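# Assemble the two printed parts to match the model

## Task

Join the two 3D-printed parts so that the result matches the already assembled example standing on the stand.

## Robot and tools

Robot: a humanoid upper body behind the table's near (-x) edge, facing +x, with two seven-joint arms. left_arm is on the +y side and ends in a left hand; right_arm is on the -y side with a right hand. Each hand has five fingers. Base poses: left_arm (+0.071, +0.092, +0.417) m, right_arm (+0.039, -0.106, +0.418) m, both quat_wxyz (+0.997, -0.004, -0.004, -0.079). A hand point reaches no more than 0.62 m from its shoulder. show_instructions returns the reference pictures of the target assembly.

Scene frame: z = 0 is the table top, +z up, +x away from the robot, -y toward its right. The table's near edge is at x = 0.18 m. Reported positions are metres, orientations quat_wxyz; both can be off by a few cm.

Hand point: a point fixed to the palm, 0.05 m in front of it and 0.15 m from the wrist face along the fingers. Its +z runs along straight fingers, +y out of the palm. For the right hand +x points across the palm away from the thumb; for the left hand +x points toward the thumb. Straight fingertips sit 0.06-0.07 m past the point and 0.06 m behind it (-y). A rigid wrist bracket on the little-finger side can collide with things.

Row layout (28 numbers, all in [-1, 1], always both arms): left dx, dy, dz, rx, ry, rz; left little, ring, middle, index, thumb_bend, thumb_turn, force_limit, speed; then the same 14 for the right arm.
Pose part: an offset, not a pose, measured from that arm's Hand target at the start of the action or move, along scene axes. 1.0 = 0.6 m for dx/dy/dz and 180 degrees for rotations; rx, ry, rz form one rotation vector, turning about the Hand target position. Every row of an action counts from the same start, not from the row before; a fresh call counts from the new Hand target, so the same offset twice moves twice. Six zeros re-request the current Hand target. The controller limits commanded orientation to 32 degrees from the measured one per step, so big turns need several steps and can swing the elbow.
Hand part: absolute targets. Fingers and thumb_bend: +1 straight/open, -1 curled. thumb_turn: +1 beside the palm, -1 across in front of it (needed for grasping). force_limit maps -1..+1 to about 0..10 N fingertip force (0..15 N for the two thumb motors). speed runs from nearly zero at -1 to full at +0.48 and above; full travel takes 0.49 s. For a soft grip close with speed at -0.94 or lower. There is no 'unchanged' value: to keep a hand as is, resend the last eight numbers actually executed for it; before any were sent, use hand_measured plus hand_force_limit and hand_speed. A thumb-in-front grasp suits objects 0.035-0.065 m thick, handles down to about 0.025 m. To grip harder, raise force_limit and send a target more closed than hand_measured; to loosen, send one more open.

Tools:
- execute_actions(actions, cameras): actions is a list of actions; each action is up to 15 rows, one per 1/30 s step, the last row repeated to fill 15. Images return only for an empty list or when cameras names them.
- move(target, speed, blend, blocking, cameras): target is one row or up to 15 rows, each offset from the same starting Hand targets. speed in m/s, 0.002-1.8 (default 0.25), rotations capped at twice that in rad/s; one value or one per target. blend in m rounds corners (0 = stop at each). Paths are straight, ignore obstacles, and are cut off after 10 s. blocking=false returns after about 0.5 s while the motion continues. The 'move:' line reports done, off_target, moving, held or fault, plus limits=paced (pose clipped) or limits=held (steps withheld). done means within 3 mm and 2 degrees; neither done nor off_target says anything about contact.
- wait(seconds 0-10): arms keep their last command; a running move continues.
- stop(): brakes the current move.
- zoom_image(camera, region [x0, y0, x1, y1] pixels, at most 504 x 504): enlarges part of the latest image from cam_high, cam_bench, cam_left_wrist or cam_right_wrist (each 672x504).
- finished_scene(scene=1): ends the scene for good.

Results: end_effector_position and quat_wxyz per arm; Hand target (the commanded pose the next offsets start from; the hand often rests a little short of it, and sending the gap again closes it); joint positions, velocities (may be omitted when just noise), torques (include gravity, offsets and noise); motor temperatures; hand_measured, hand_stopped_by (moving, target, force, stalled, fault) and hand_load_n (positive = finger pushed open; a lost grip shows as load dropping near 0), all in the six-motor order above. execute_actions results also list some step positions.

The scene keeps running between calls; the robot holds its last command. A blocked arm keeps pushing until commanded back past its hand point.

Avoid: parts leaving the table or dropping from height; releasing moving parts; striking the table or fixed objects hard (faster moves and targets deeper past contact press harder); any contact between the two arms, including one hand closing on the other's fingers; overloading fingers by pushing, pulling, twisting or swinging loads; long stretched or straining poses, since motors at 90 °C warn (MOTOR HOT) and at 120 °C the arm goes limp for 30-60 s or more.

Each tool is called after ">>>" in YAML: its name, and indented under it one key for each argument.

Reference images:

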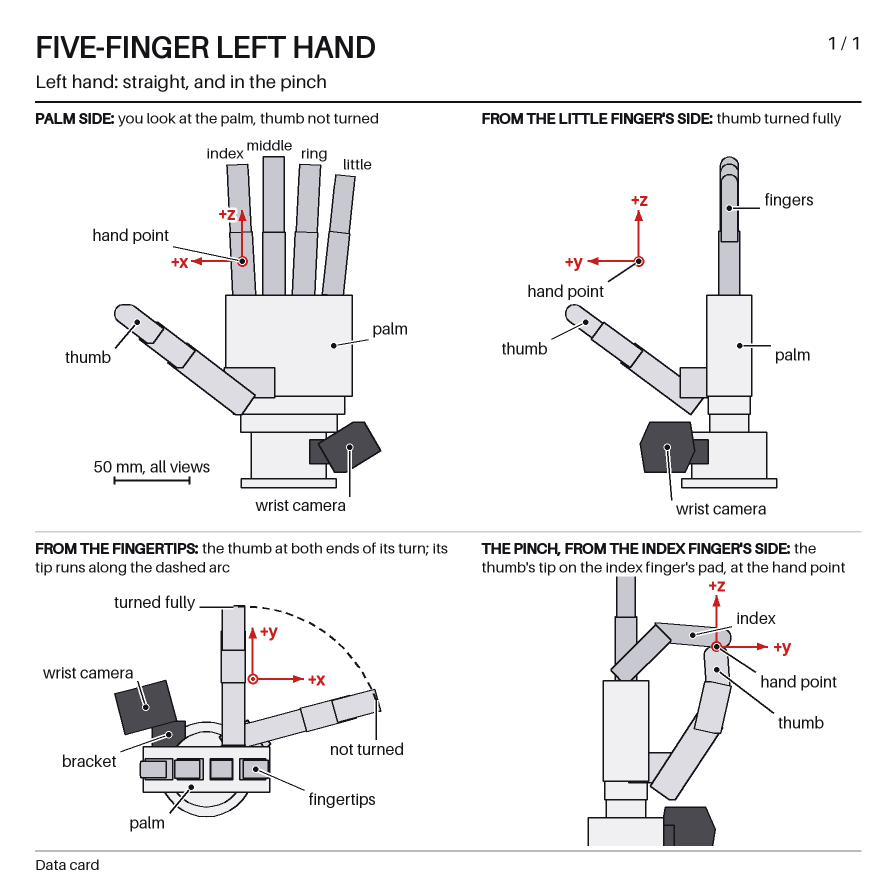

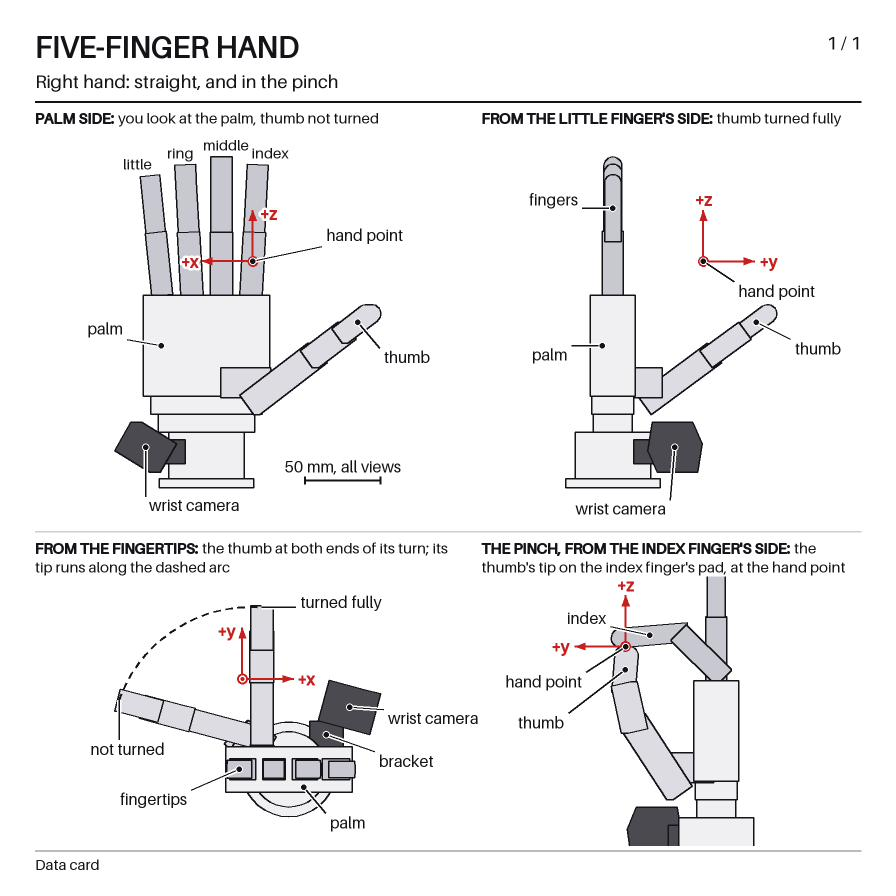

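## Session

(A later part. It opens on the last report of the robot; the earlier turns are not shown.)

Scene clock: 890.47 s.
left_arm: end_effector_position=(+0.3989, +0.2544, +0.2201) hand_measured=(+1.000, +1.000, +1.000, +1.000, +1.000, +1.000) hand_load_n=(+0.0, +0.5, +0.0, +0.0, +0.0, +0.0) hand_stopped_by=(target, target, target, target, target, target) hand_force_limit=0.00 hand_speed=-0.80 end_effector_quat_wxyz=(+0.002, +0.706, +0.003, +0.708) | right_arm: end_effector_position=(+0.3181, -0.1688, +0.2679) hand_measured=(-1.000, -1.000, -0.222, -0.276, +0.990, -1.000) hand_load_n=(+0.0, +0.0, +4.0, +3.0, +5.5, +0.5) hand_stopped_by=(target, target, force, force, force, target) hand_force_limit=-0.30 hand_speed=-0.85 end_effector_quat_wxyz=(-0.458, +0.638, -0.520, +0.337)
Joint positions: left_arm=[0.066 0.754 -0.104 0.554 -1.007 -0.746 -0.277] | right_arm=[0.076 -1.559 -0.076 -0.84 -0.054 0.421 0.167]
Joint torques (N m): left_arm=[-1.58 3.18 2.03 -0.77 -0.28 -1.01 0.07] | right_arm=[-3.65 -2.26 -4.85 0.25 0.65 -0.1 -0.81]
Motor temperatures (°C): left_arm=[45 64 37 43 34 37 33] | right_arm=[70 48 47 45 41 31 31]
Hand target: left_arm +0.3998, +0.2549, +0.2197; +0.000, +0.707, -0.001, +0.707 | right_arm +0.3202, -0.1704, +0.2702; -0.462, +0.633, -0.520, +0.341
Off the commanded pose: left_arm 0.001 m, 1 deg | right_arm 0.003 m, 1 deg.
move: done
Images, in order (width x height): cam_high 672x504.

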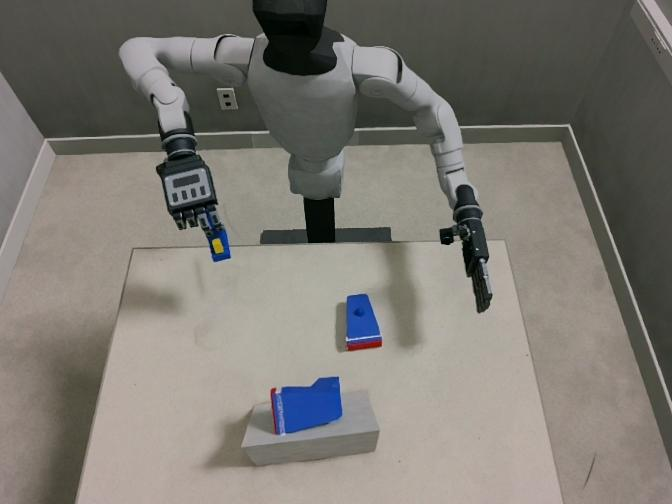

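>>> move:
  target: [-0.075,-0.1,-0.1,0,0.194,0,1,1,1,1,1,1,0,-0.8,0,0,0,0,0,0,-1,-1,-0.25,-0.6,0.4,-1,-0.3,-0.85]
  speed: 0.25
  cameras: ["cam_high","cam_bench","cam_left_wrist"]

Scene clock: 897.90 s.
left_arm: end_effector_position=(+0.3542, +0.1949, +0.1584) hand_measured=(+1.000, +1.000, +1.000, +1.000, +1.000, +1.000) hand_load_n=(+0.0, +0.0, +0.0, +0.0, +0.0, +0.0) hand_stopped_by=(target, target, target, target, target, target) hand_force_limit=0.00 hand_speed=-0.80 end_effector_quat_wxyz=(+0.001, +0.887, +0.000, +0.462) | right_arm: end_effector_position=(+0.3181, -0.1688, +0.2680) hand_measured=(-1.000, -1.000, -0.222, -0.276, +0.990, -1.000) hand_load_n=(+0.0, +0.0, +4.0, +3.0, +5.5, +0.5) hand_stopped_by=(target, target, force, force, force, target) hand_force_limit=-0.30 hand_speed=-0.85 end_effector_quat_wxyz=(-0.458, +0.638, -0.520, +0.337)
Joint positions: left_arm=[0.461 1.106 -0.133 -0.302 -1.13 -0.069 0.334] | right_arm=[0.076 -1.559 -0.076 -0.84 -0.054 0.421 0.166]
Joint torques (N m): left_arm=[-0.6 2.41 2.71 -1.5 -0.27 -0.84 0.13] | right_arm=[-3.53 -2.35 -4.9 -0.02 0.65 -0.09 -0.79]
Motor temperatures (°C): left_arm=[45 62 37 43 34 37 33] | right_arm=[64 49 48 44 41 31 31]
Hand target: left_arm +0.3548, +0.1949, +0.1597; +0.000, +0.887, -0.001, +0.462 | right_arm +0.3202, -0.1704, +0.2702; -0.462, +0.633, -0.520, +0.341
Off the commanded pose: left_arm 0.001 m, 0 deg | right_arm 0.003 m, 1 deg.
move: done
Images, in order (width x height): cam_high 672x504, cam_bench 672x504, cam_left_wrist 672x504.

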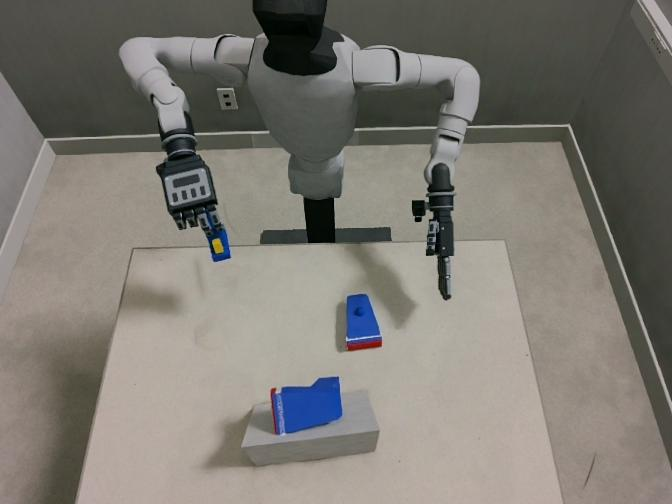

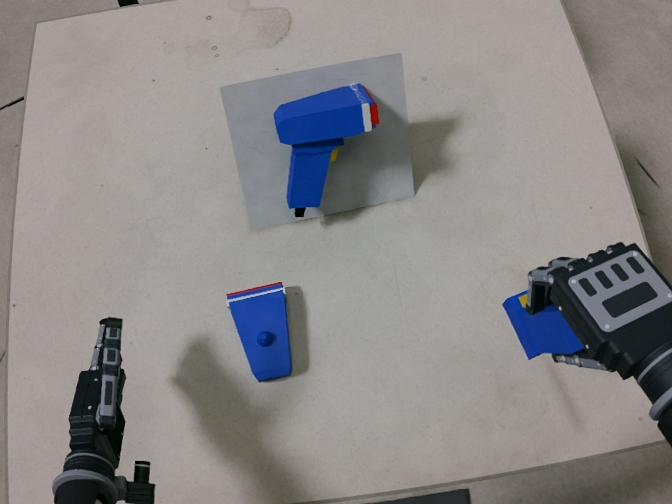

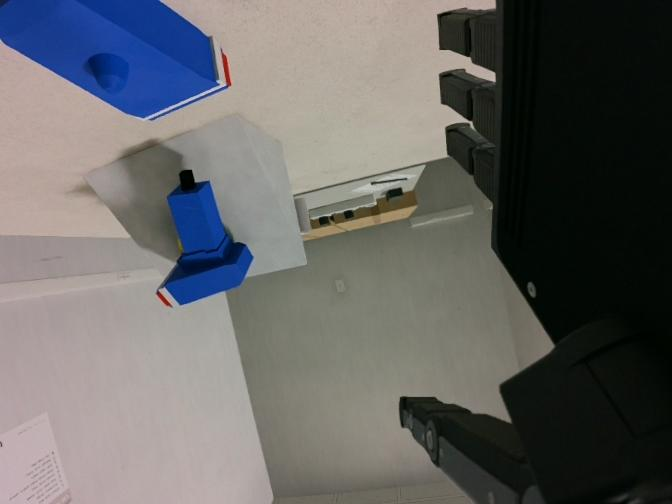

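>>> move:
  target:
    - [0.042,0,-0.083,0,0,0,1,1,1,1,1,1,0,-0.8,0,0,0,0,0,0,-1,-1,-0.25,-0.6,0.4,-1,-0.3,-0.85]
    - [0.042,-0.2,-0.083,0,0,0,1,1,1,1,1,1,0,-0.8,0,0,0,0,0,0,-1,-1,-0.25,-0.6,0.4,-1,-0.3,-0.85]
    - [0.042,-0.26,-0.083,0,0,0,1,1,1,1,1,1,0,-0.8,0,0,0,0,0,0,-1,-1,-0.25,-0.6,0.4,-1,-0.3,-0.85]
  speed: [0.2,0.2,0.05]
  cameras: ["cam_high","cam_bench"]

Scene clock: 913.97 s.
left_arm: end_effector_position=(+0.3799, +0.0406, +0.1115) hand_measured=(+1.000, +1.000, +1.000, +1.000, +1.000, +1.000) hand_load_n=(+0.0, +0.0, +0.0, +0.0, +0.0, +0.0) hand_stopped_by=(target, target, target, target, target, target) hand_force_limit=0.00 hand_speed=-0.80 end_effector_quat_wxyz=(+0.002, +0.886, +0.001, +0.463) | right_arm: end_effector_position=(+0.3181, -0.1688, +0.2680) hand_measured=(-1.000, -1.000, -0.222, -0.276, +0.990, -1.000) hand_load_n=(+0.0, +0.0, +4.5, +3.0, +5.0, +0.5) hand_stopped_by=(target, target, force, force, force, target) hand_force_limit=-0.30 hand_speed=-0.85 end_effector_quat_wxyz=(-0.458, +0.638, -0.520, +0.337)
Joint positions: left_arm=[-0.081 0.529 -0.569 -0.203 -0.77 0.211 0.79] | right_arm=[0.076 -1.559 -0.076 -0.84 -0.054 0.421 0.166]
Joint torques (N m): left_arm=[-2.72 0.47 0.79 -1.54 0.24 -0.71 0.1] | right_arm=[-3.5 -2.42 -4.75 0.18 0.63 -0.13 -0.83]
Motor temperatures (°C): left_arm=[44 58 37 44 34 37 33] | right_arm=[60 49 49 44 41 31 32]
Hand target: left_arm +0.3800, +0.0389, +0.1099; +0.000, +0.887, -0.001, +0.462 | right_arm +0.3202, -0.1704, +0.2702; -0.462, +0.633, -0.520, +0.341
Off the commanded pose: left_arm 0.002 m, 0 deg | right_arm 0.003 m, 1 deg.
move: done
Images, in order (width x height): cam_high 672x504, cam_bench 672x504.

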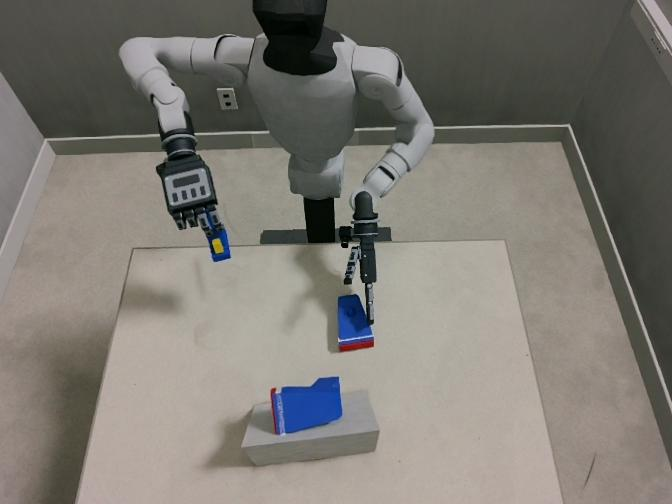

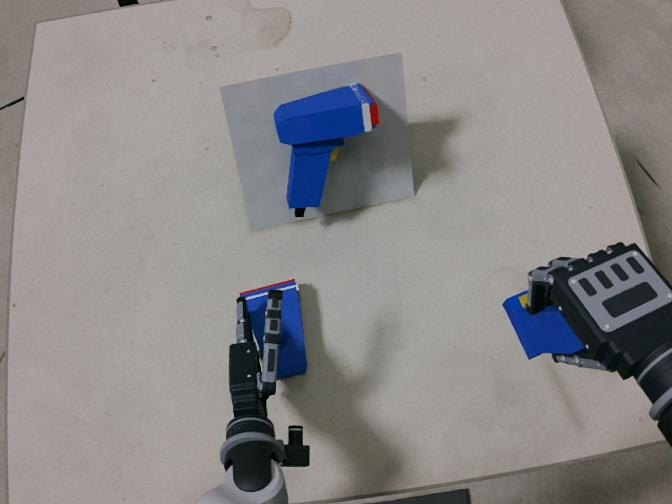

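>>> move:
  target: [0,-0.09,0,0,0,0,1,1,1,1,1,1,0,-0.8,0,0,0,0,0,0,-1,-1,-0.25,-0.6,0.4,-1,-0.3,-0.85]
  speed: 0.05
  cameras: ["cam_high","cam_bench"]

Scene clock: 920.63 s.
left_arm: end_effector_position=(+0.3801, -0.0131, +0.1106) hand_measured=(+1.000, +1.000, +1.000, +1.000, +1.000, +1.000) hand_load_n=(+0.0, +0.5, +0.0, +0.0, +0.0, +0.0) hand_stopped_by=(target, target, target, target, target, target) hand_force_limit=0.00 hand_speed=-0.80 end_effector_quat_wxyz=(+0.001, +0.887, +0.003, +0.462) | right_arm: end_effector_position=(+0.3181, -0.1688, +0.2680) hand_measured=(-1.000, -1.000, -0.222, -0.276, +0.990, -1.000) hand_load_n=(+0.0, +0.0, +4.0, +3.0, +5.5, +0.5) hand_stopped_by=(target, target, force, force, force, target) hand_force_limit=-0.30 hand_speed=-0.85 end_effector_quat_wxyz=(-0.458, +0.638, -0.520, +0.337)
Joint positions: left_arm=[-0.188 0.322 -0.657 -0.117 -0.684 0.264 0.915] | right_arm=[0.076 -1.559 -0.076 -0.84 -0.054 0.421 0.166]
Joint torques (N m): left_arm=[-3.07 -0.14 0.33 -1.84 0.27 -0.64 0.07] | right_arm=[-3.55 -2.27 -4.89 0.16 0.58 -0.1 -0.81]
Motor temperatures (°C): left_arm=[45 56 37 44 34 37 33] | right_arm=[60 50 50 44 41 31 32]
Hand target: left_arm +0.3800, -0.0151, +0.1099; +0.000, +0.887, -0.001, +0.462 | right_arm +0.3202, -0.1704, +0.2702; -0.462, +0.633, -0.520, +0.341
Off the commanded pose: left_arm 0.002 m, 0 deg | right_arm 0.003 m, 1 deg.
move: done
Images, in order (width x height): cam_high 672x504, cam_bench 672x504.

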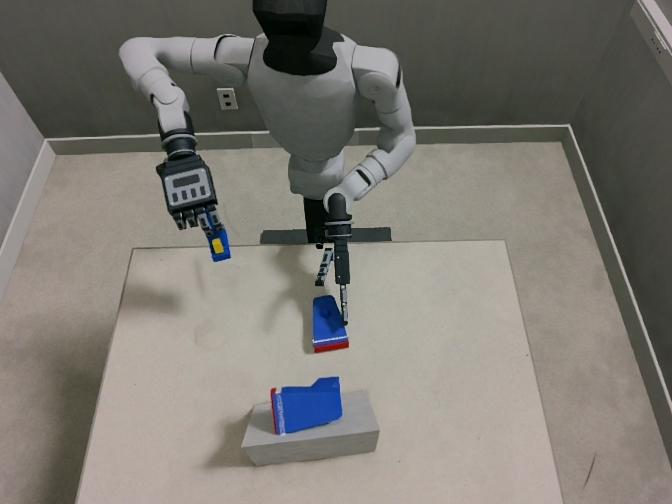

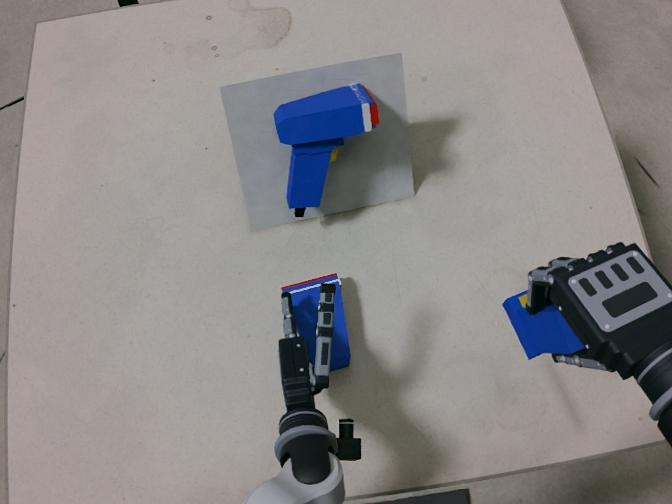

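>>> move:
  target:
    - [0,0.1,0,0,0,0,1,1,1,1,1,1,0,-0.8,0,0,0,0,0,0,-1,-1,-0.25,-0.6,0.4,-1,-0.3,-0.85]
    - [-0.02,0.5,0.18,0,0,0,1,1,1,1,1,1,0,-0.8,0,0,0,0,0,0,-1,-1,-0.25,-0.6,0.4,-1,-0.3,-0.85]
  speed: [0.1,0.35]
  cameras: ["cam_high","cam_bench"]

>>> zoom_image:
  camera: "cam_high"
  region: [280, 270, 380, 370]

>>> zoom_image:
  camera: "cam_bench"
  region: [220, 250, 400, 400]

Scene clock: 939.00 s.
left_arm: end_effector_position=(+0.3658, +0.2839, +0.2152) hand_measured=(+1.000, +1.000, +1.000, +1.000, +1.000, +1.000) hand_load_n=(+0.0, +0.0, +0.0, +0.0, +0.0, +0.0) hand_stopped_by=(target, target, target, target, target, target) hand_force_limit=0.00 hand_speed=-0.80 end_effector_quat_wxyz=(+0.002, +0.888, +0.000, +0.460) | right_arm: end_effector_position=(+0.3181, -0.1688, +0.2680) hand_measured=(-1.000, -1.000, -0.222, -0.276, +0.990, -1.000) hand_load_n=(+0.0, +0.0, +4.0, +3.0, +5.5, +0.5) hand_stopped_by=(target, target, force, force, force, target) hand_force_limit=-0.30 hand_speed=-0.85 end_effector_quat_wxyz=(-0.458, +0.638, -0.520, +0.337)
Joint positions: left_arm=[0.812 1.366 0.294 -0.069 -1.465 -0.096 -0.087] | right_arm=[0.076 -1.559 -0.076 -0.84 -0.054 0.421 0.166]
Joint torques (N m): left_arm=[-0.53 2 3.66 0.42 -0.51 -0.84 -0.01] | right_arm=[-3.47 -2.33 -4.69 0.15 0.69 -0.12 -0.82]
Motor temperatures (°C): left_arm=[46 53 36 44 34 37 33] | right_arm=[59 50 50 44 41 31 32]
Hand target: left_arm +0.3680, +0.2849, +0.2179; +0.000, +0.887, -0.001, +0.462 | right_arm +0.3202, -0.1704, +0.2702; -0.462, +0.633, -0.520, +0.341
Off the commanded pose: left_arm 0.004 m, 0 deg | right_arm 0.003 m, 1 deg.
move: off_target (left_arm)
Images, in order (width x height): cam_high 672x504, cam_bench 672x504.

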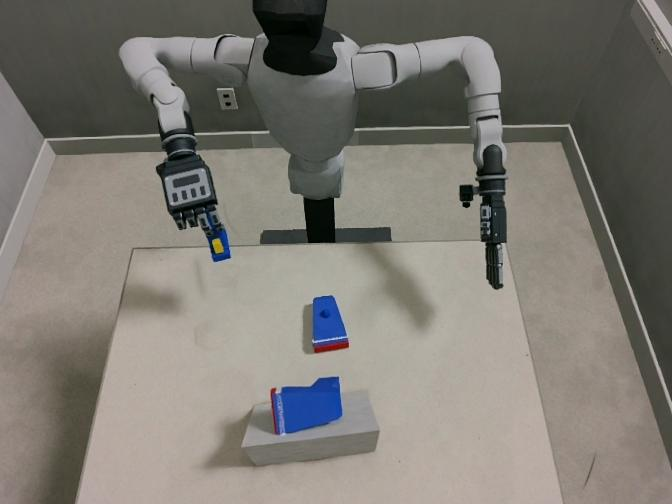

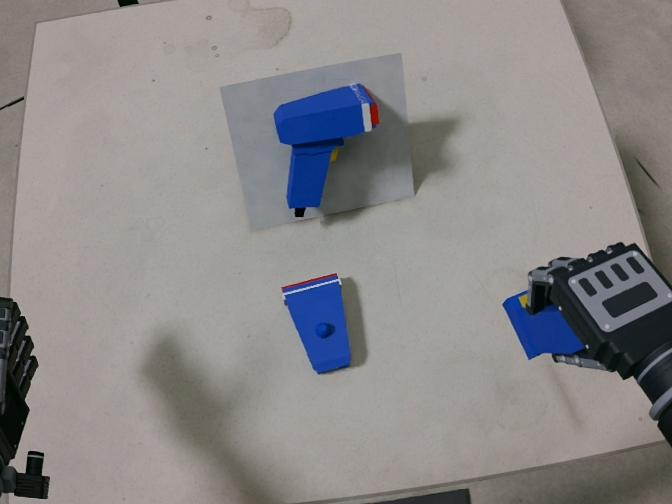

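Scaled by 5.040 from the camera's 672x504 image, which has a finer 960x720 frame.

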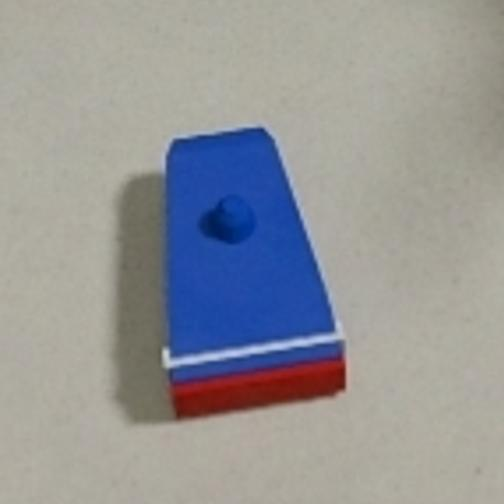

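Scaled by 2.800 from the camera's 672x504 image, which has a finer 960x720 frame.

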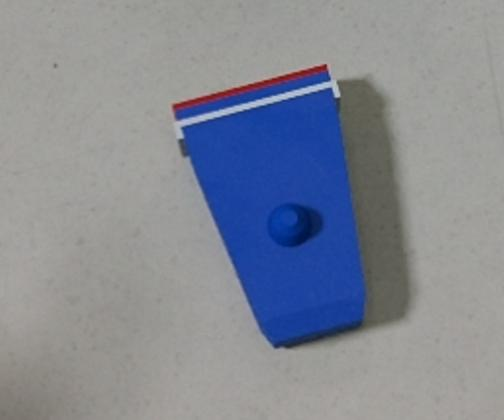

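>>> move:
  target:
    - [0,0,0,0,0,0,1,1,1,1,1,1,0,-0.8,0.08,0.335,-0.06,-0.0171,-0.0052,0.0025,-1,-1,-0.25,-0.6,0.4,-1,-0.3,-0.85]
    - [0,0,0,0,0,0,1,1,1,1,1,1,0,-0.8,0.0915,0.335,-0.184,-0.0171,-0.0052,0.0025,-1,-1,-0.25,-0.6,0.4,-1,-0.3,-0.85]
  speed: [0.25,0.12]
  cameras: ["cam_high","cam_bench","cam_right_wrist","cam_left_wrist"]

>>> zoom_image:
  camera: "cam_high"
  region: [280, 270, 380, 370]

>>> zoom_image:
  camera: "cam_right_wrist"
  region: [420, 150, 672, 402]

Scene clock: 967.20 s.
left_arm: end_effector_position=(+0.3658, +0.2839, +0.2151) hand_measured=(+1.000, +1.000, +1.000, +1.000, +1.000, +1.000) hand_load_n=(+0.0, +0.0, +0.0, +0.5, -0.5, +0.0) hand_stopped_by=(target, target, target, target, target, target) hand_force_limit=0.00 hand_speed=-0.80 end_effector_quat_wxyz=(+0.002, +0.888, +0.000, +0.460) | right_arm: end_effector_position=(+0.3747, +0.0327, +0.1622) hand_measured=(-1.000, -1.000, -0.222, -0.276, +0.990, -1.000) hand_load_n=(+0.0, +0.0, +4.5, +3.0, +5.5, +0.5) hand_stopped_by=(target, target, force, force, force, target) hand_force_limit=-0.30 hand_speed=-0.85 end_effector_quat_wxyz=(-0.453, +0.646, -0.500, +0.358)
Joint positions: left_arm=[0.812 1.366 0.294 -0.069 -1.465 -0.096 -0.087] | right_arm=[-0.899 -0.255 1.342 -0.201 -1.02 1.189 0.469]
Joint torques (N m): left_arm=[-0.54 1.99 3.67 0.41 -0.5 -0.85 -0.01] | right_arm=[-6.6 0.9 -3.58 -1.51 0.44 0.01 -0.81]
Motor temperatures (°C): left_arm=[45 55 40 43 34 38 33] | right_arm=[60 50 50 44 41 31 32]
Hand target: left_arm +0.3680, +0.2849, +0.2179; +0.000, +0.887, -0.001, +0.462 | right_arm +0.3751, +0.0306, +0.1598; -0.450, +0.644, -0.504, +0.358
Off the commanded pose: left_arm 0.004 m, 0 deg | right_arm 0.003 m, 1 deg.
move: off_target (left_arm)

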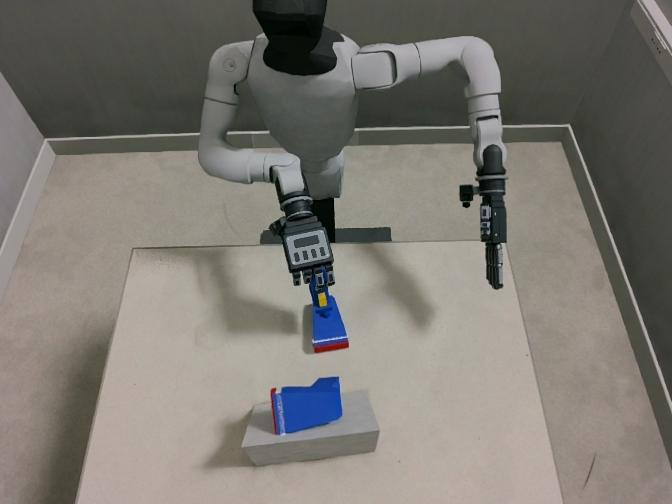

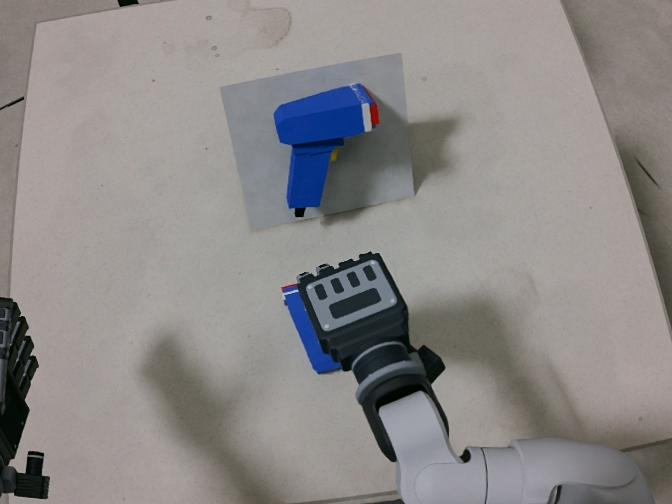

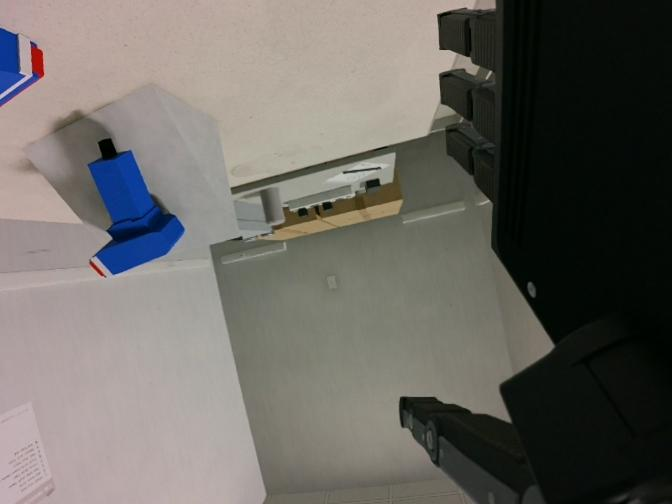

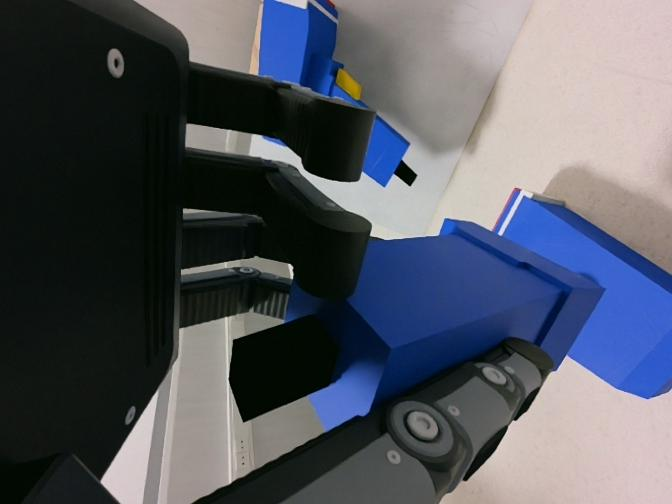

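Scaled by 5.040 from the camera's 672x504 image, which has a finer 960x720 frame.

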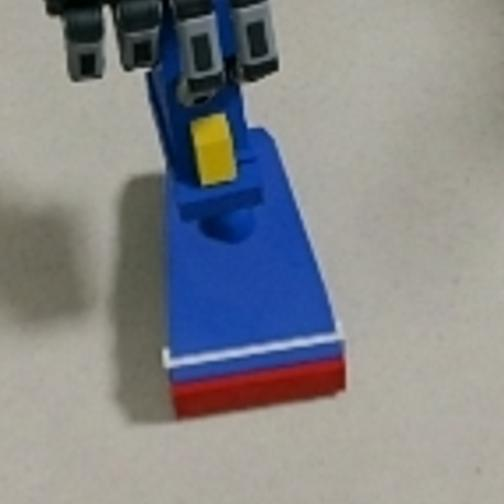

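Scaled by 2.000 from the camera's 672x504 image, which has a finer 960x720 frame.

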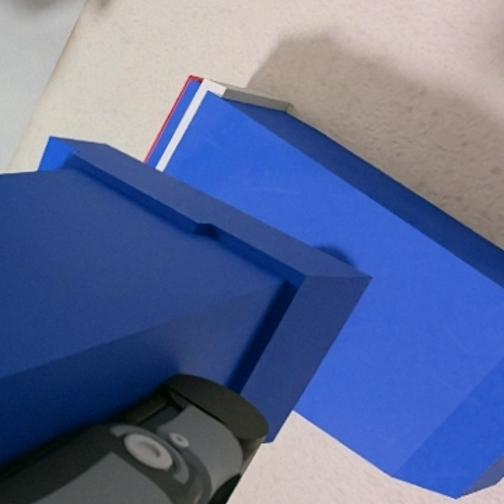

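>>> move:
  target: [0,0,0,0,0,0,1,1,1,1,1,1,0,-0.8,-0.017,0.0095,-0.047,0,0,0,-1,-1,-0.25,-0.6,0.4,-1,-0.3,-0.85]
  speed: 0.08
  cameras: ["cam_high","cam_right_wrist"]

>>> zoom_image:
  camera: "cam_high"
  region: [280, 270, 380, 370]

>>> zoom_image:
  camera: "cam_right_wrist"
  region: [420, 150, 672, 402]

Scene clock: 1006.17 s.
left_arm: end_effector_position=(+0.3658, +0.2839, +0.2151) hand_measured=(+1.000, +1.000, +1.000, +1.000, +1.000, +1.000) hand_load_n=(+0.0, +0.0, -0.5, +0.0, -0.5, +0.0) hand_stopped_by=(target, target, target, target, target, target) hand_force_limit=0.00 hand_speed=-0.80 end_effector_quat_wxyz=(+0.002, +0.888, +0.000, +0.460) | right_arm: end_effector_position=(+0.3666, +0.0354, +0.1343) hand_measured=(-1.000, -1.000, -0.222, -0.276, +0.990, -1.000) hand_load_n=(+0.0, +0.0, +4.0, +3.0, +5.5, +0.5) hand_stopped_by=(target, target, force, force, force, target) hand_force_limit=-0.30 hand_speed=-0.85 end_effector_quat_wxyz=(-0.451, +0.644, -0.502, +0.361)
Joint positions: left_arm=[0.812 1.366 0.294 -0.069 -1.465 -0.096 -0.087] | right_arm=[-0.798 -0.212 1.35 -0.102 -0.994 1.142 0.322]
Joint torques (N m): left_arm=[-0.54 1.99 3.67 0.41 -0.51 -0.85 -0.01] | right_arm=[-6.06 1.71 -2.5 -1.5 0.55 0 -0.79]
Motor temperatures (°C): left_arm=[44 55 41 43 34 38 33] | right_arm=[63 48 48 45 41 31 32]
Hand target: left_arm +0.3680, +0.2849, +0.2179; +0.000, +0.887, -0.001, +0.462 | right_arm +0.3649, +0.0363, +0.1316; -0.450, +0.644, -0.504, +0.358
Off the commanded pose: left_arm 0.004 m, 0 deg | right_arm 0.003 m, 0 deg.
move: off_target (left_arm)
Images, in order (width x height): cam_high 672x504, cam_right_wrist 672x504.

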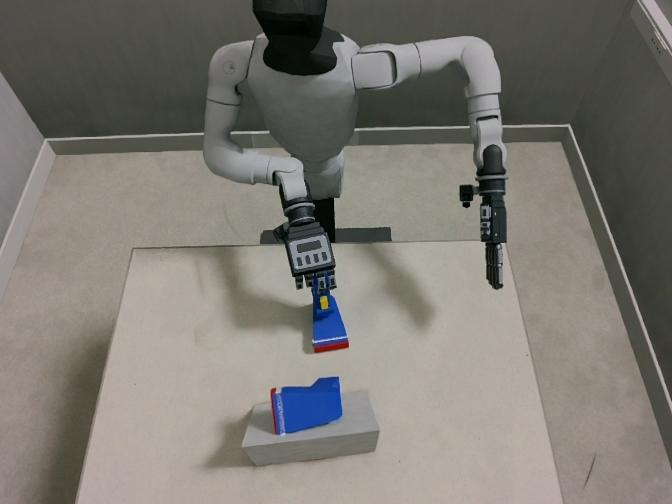

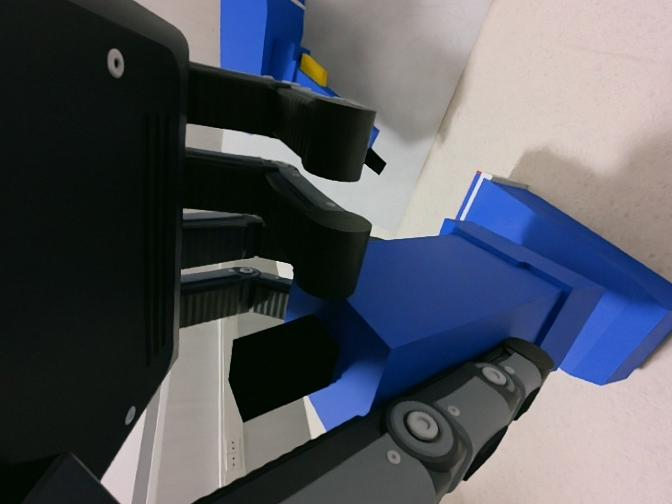

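Scaled by 5.040 from the camera's 672x504 image, which has a finer 960x720 frame.

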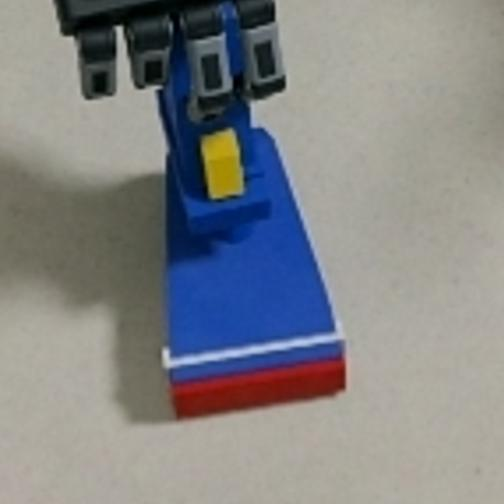

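Scaled by 2.000 from the camera's 672x504 image, which has a finer 960x720 frame.

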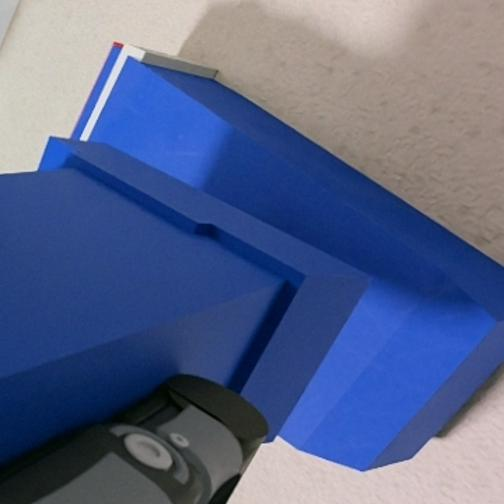

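>>> move:
  target: [0,0,0,0,0,0,1,1,1,1,1,1,0,-0.8,0.022,0.0105,-0.012,0,0,0,-1,-1,-0.25,-0.6,0.4,-1,-0.3,-0.85]
  speed: 0.06
  cameras: ["cam_high","cam_right_wrist"]

>>> zoom_image:
  camera: "cam_high"
  region: [280, 270, 380, 370]

>>> zoom_image:
  camera: "cam_right_wrist"
  region: [420, 150, 672, 402]

Scene clock: 1040.53 s.
left_arm: end_effector_position=(+0.3658, +0.2839, +0.2151) hand_measured=(+1.000, +1.000, +1.000, +1.000, +1.000, +1.000) hand_load_n=(+0.0, +0.0, +0.0, +0.0, +0.0, +0.0) hand_stopped_by=(target, target, target, target, target, target) hand_force_limit=0.00 hand_speed=-0.80 end_effector_quat_wxyz=(+0.002, +0.888, +0.000, +0.460) | right_arm: end_effector_position=(+0.3755, +0.0413, +0.1221) hand_measured=(-1.000, -1.000, -0.222, -0.276, +0.990, -1.000) hand_load_n=(+0.0, +0.0, +4.5, +3.0, +5.0, +0.5) hand_stopped_by=(target, target, force, force, force, target) hand_force_limit=-0.30 hand_speed=-0.85 end_effector_quat_wxyz=(-0.447, +0.647, -0.504, +0.356)
Joint positions: left_arm=[0.812 1.366 0.294 -0.069 -1.465 -0.096 -0.087] | right_arm=[-0.798 -0.159 1.304 0.023 -0.934 1.061 0.257]
Joint torques (N m): left_arm=[-0.54 1.99 3.67 0.41 -0.5 -0.85 -0.01] | right_arm=[-7.73 1.93 -3.09 -1.76 0.3 -0.03 -0.82]
Motor temperatures (°C): left_arm=[44 55 41 43 34 38 32] | right_arm=[63 48 47 45 41 31 32]
Hand target: left_arm +0.3680, +0.2849, +0.2179; +0.000, +0.887, -0.001, +0.462 | right_arm +0.3781, +0.0426, +0.1244; -0.450, +0.644, -0.504, +0.358
Off the commanded pose: left_arm 0.004 m, 0 deg | right_arm 0.004 m, 0 deg.
move: off_target (left_arm, right_arm)
Images, in order (width x height): cam_high 672x504, cam_right_wrist 672x504.

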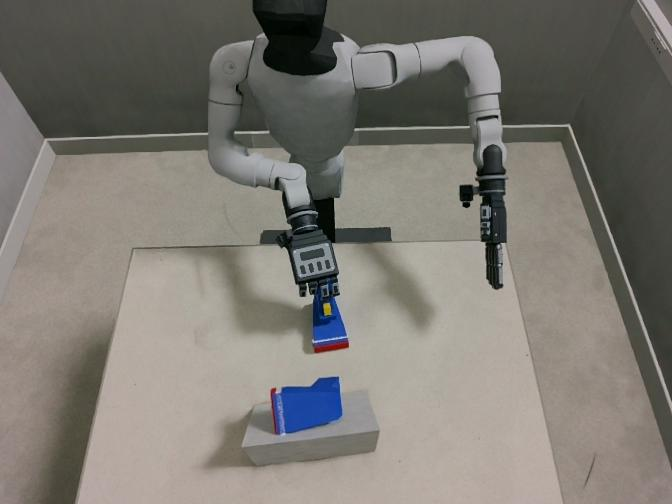

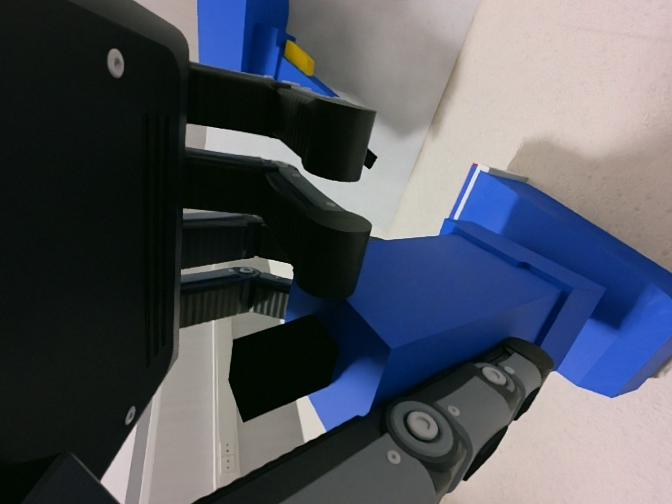

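Scaled by 5.040 from the camera's 672x504 image, which has a finer 960x720 frame.

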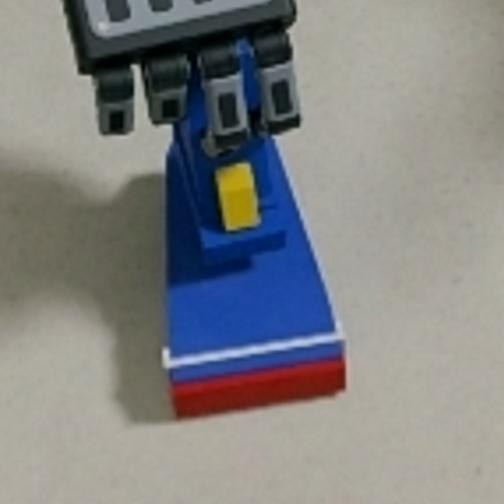

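Scaled by 2.000 from the camera's 672x504 image, which has a finer 960x720 frame.

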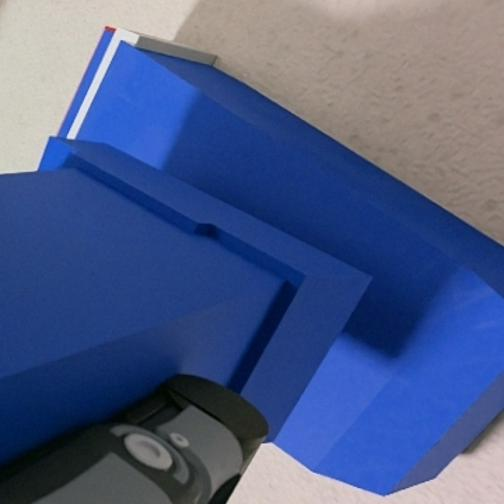

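>>> execute_actions:
  actions: []

>>> zoom_image:
  camera: "cam_bench"
  region: [260, 70, 390, 230]

>>> zoom_image:
  camera: "cam_high"
  region: [230, 360, 390, 480]

>>> zoom_image:
  camera: "cam_right_wrist"
  region: [420, 130, 672, 430]

>>> zoom_image:
  camera: "cam_high"
  region: [300, 290, 360, 360]

Scene clock: 1070.93 s.
left_arm: end_effector_position=(+0.3658, +0.2839, +0.2151) hand_measured=(+1.000, +1.000, +1.000, +1.000, +1.000, +1.000) hand_load_n=(+0.0, +0.0, +0.0, +0.0, -0.5, +0.0) hand_stopped_by=(target, target, target, target, target, target) hand_force_limit=0.00 hand_speed=-0.80 end_effector_quat_wxyz=(+0.002, +0.888, +0.000, +0.460) | right_arm: end_effector_position=(+0.3755, +0.0413, +0.1221) hand_measured=(-1.000, -1.000, -0.222, -0.276, +0.990, -1.000) hand_load_n=(+0.0, +0.0, +4.0, +3.0, +5.0, +0.0) hand_stopped_by=(target, target, force, force, force, target) hand_force_limit=-0.30 hand_speed=-0.85 end_effector_quat_wxyz=(-0.447, +0.647, -0.504, +0.356)
Joint positions: left_arm=[0.812 1.366 0.294 -0.069 -1.465 -0.096 -0.087] | right_arm=[-0.798 -0.159 1.304 0.023 -0.934 1.061 0.257]
Joint velocities: within noise
Joint torques (N m): left_arm=[-0.54 1.99 3.67 0.41 -0.51 -0.85 -0.01] | right_arm=[-7.68 1.9 -2.93 -1.78 0.5 -0.04 -0.8]
Motor temperatures (°C): left_arm=[44 55 42 43 34 38 32] | right_arm=[67 48 47 45 41 31 32]
Hand target: left_arm +0.3680, +0.2849, +0.2179; +0.000, +0.887, -0.001, +0.462 | right_arm +0.3781, +0.0426, +0.1244; -0.450, +0.644, -0.504, +0.358
Off the commanded pose: left_arm 0.004 m, 0 deg | right_arm 0.004 m, 0 deg.

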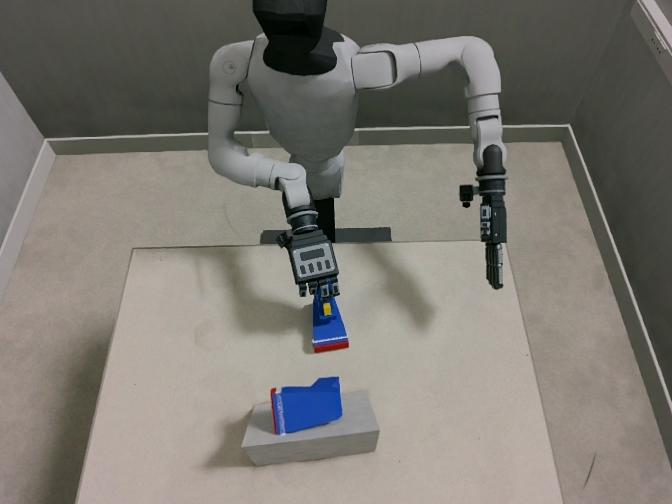

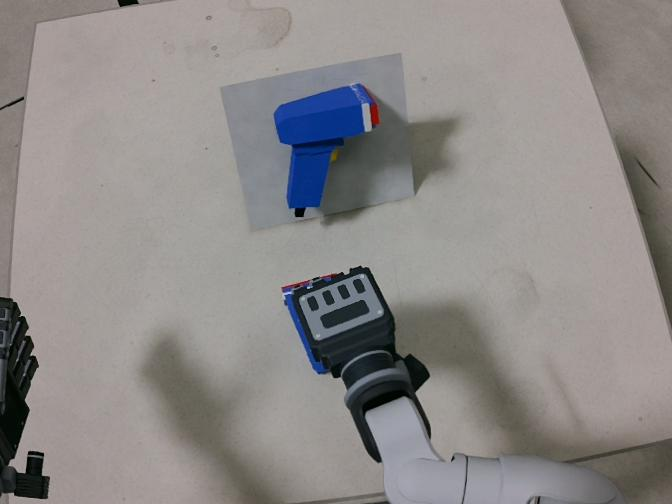

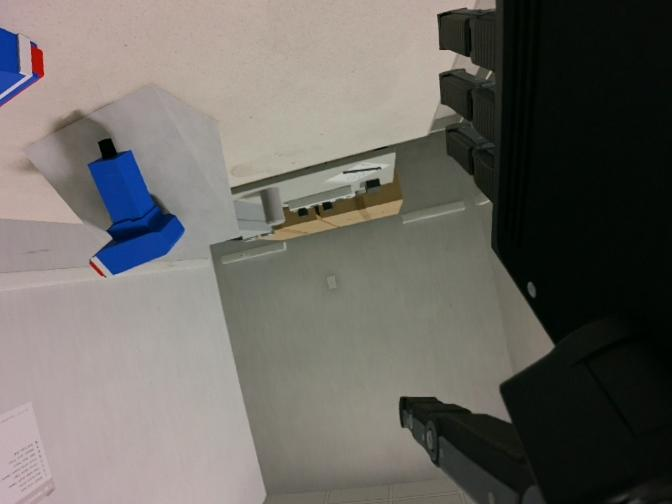

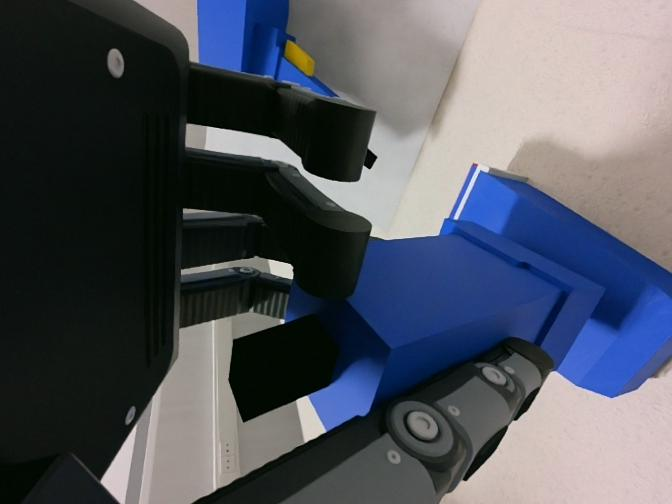

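Scaled by 3.150 from the camera's 672x504 image, which has a finer 960x720 frame.

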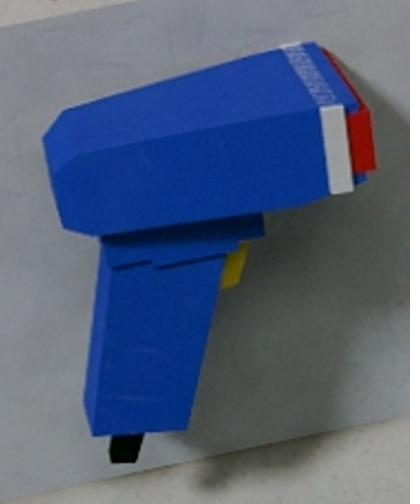

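Scaled by 3.150 from the camera's 672x504 image, which has a finer 960x720 frame.

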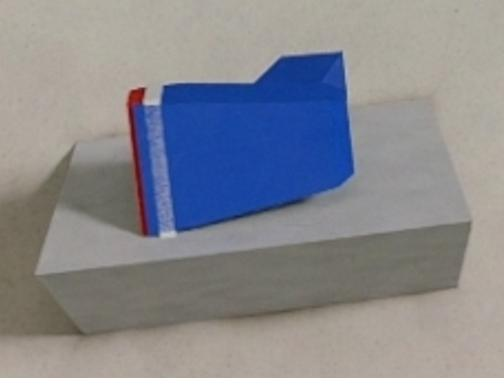

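Scaled by 1.680 from the camera's 672x504 image, which has a finer 960x720 frame.

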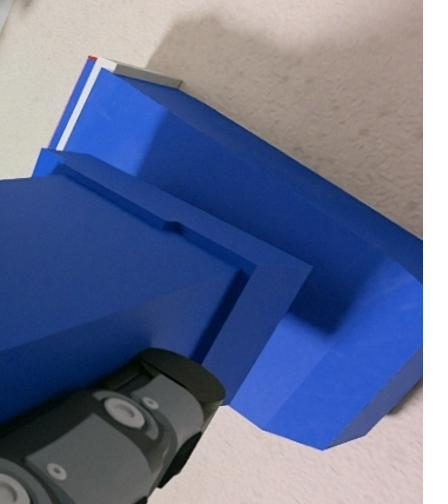

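Scaled by 7.200 from the camera's 672x504 image, which has a finer 960x720 frame.

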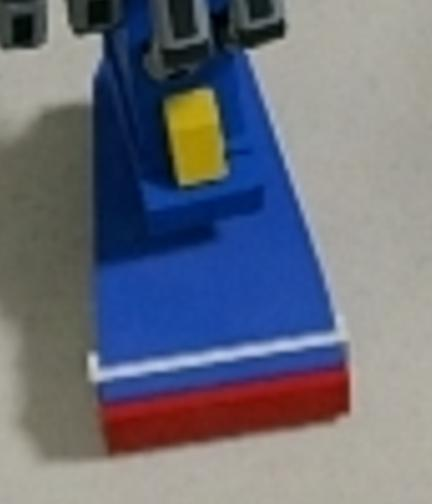

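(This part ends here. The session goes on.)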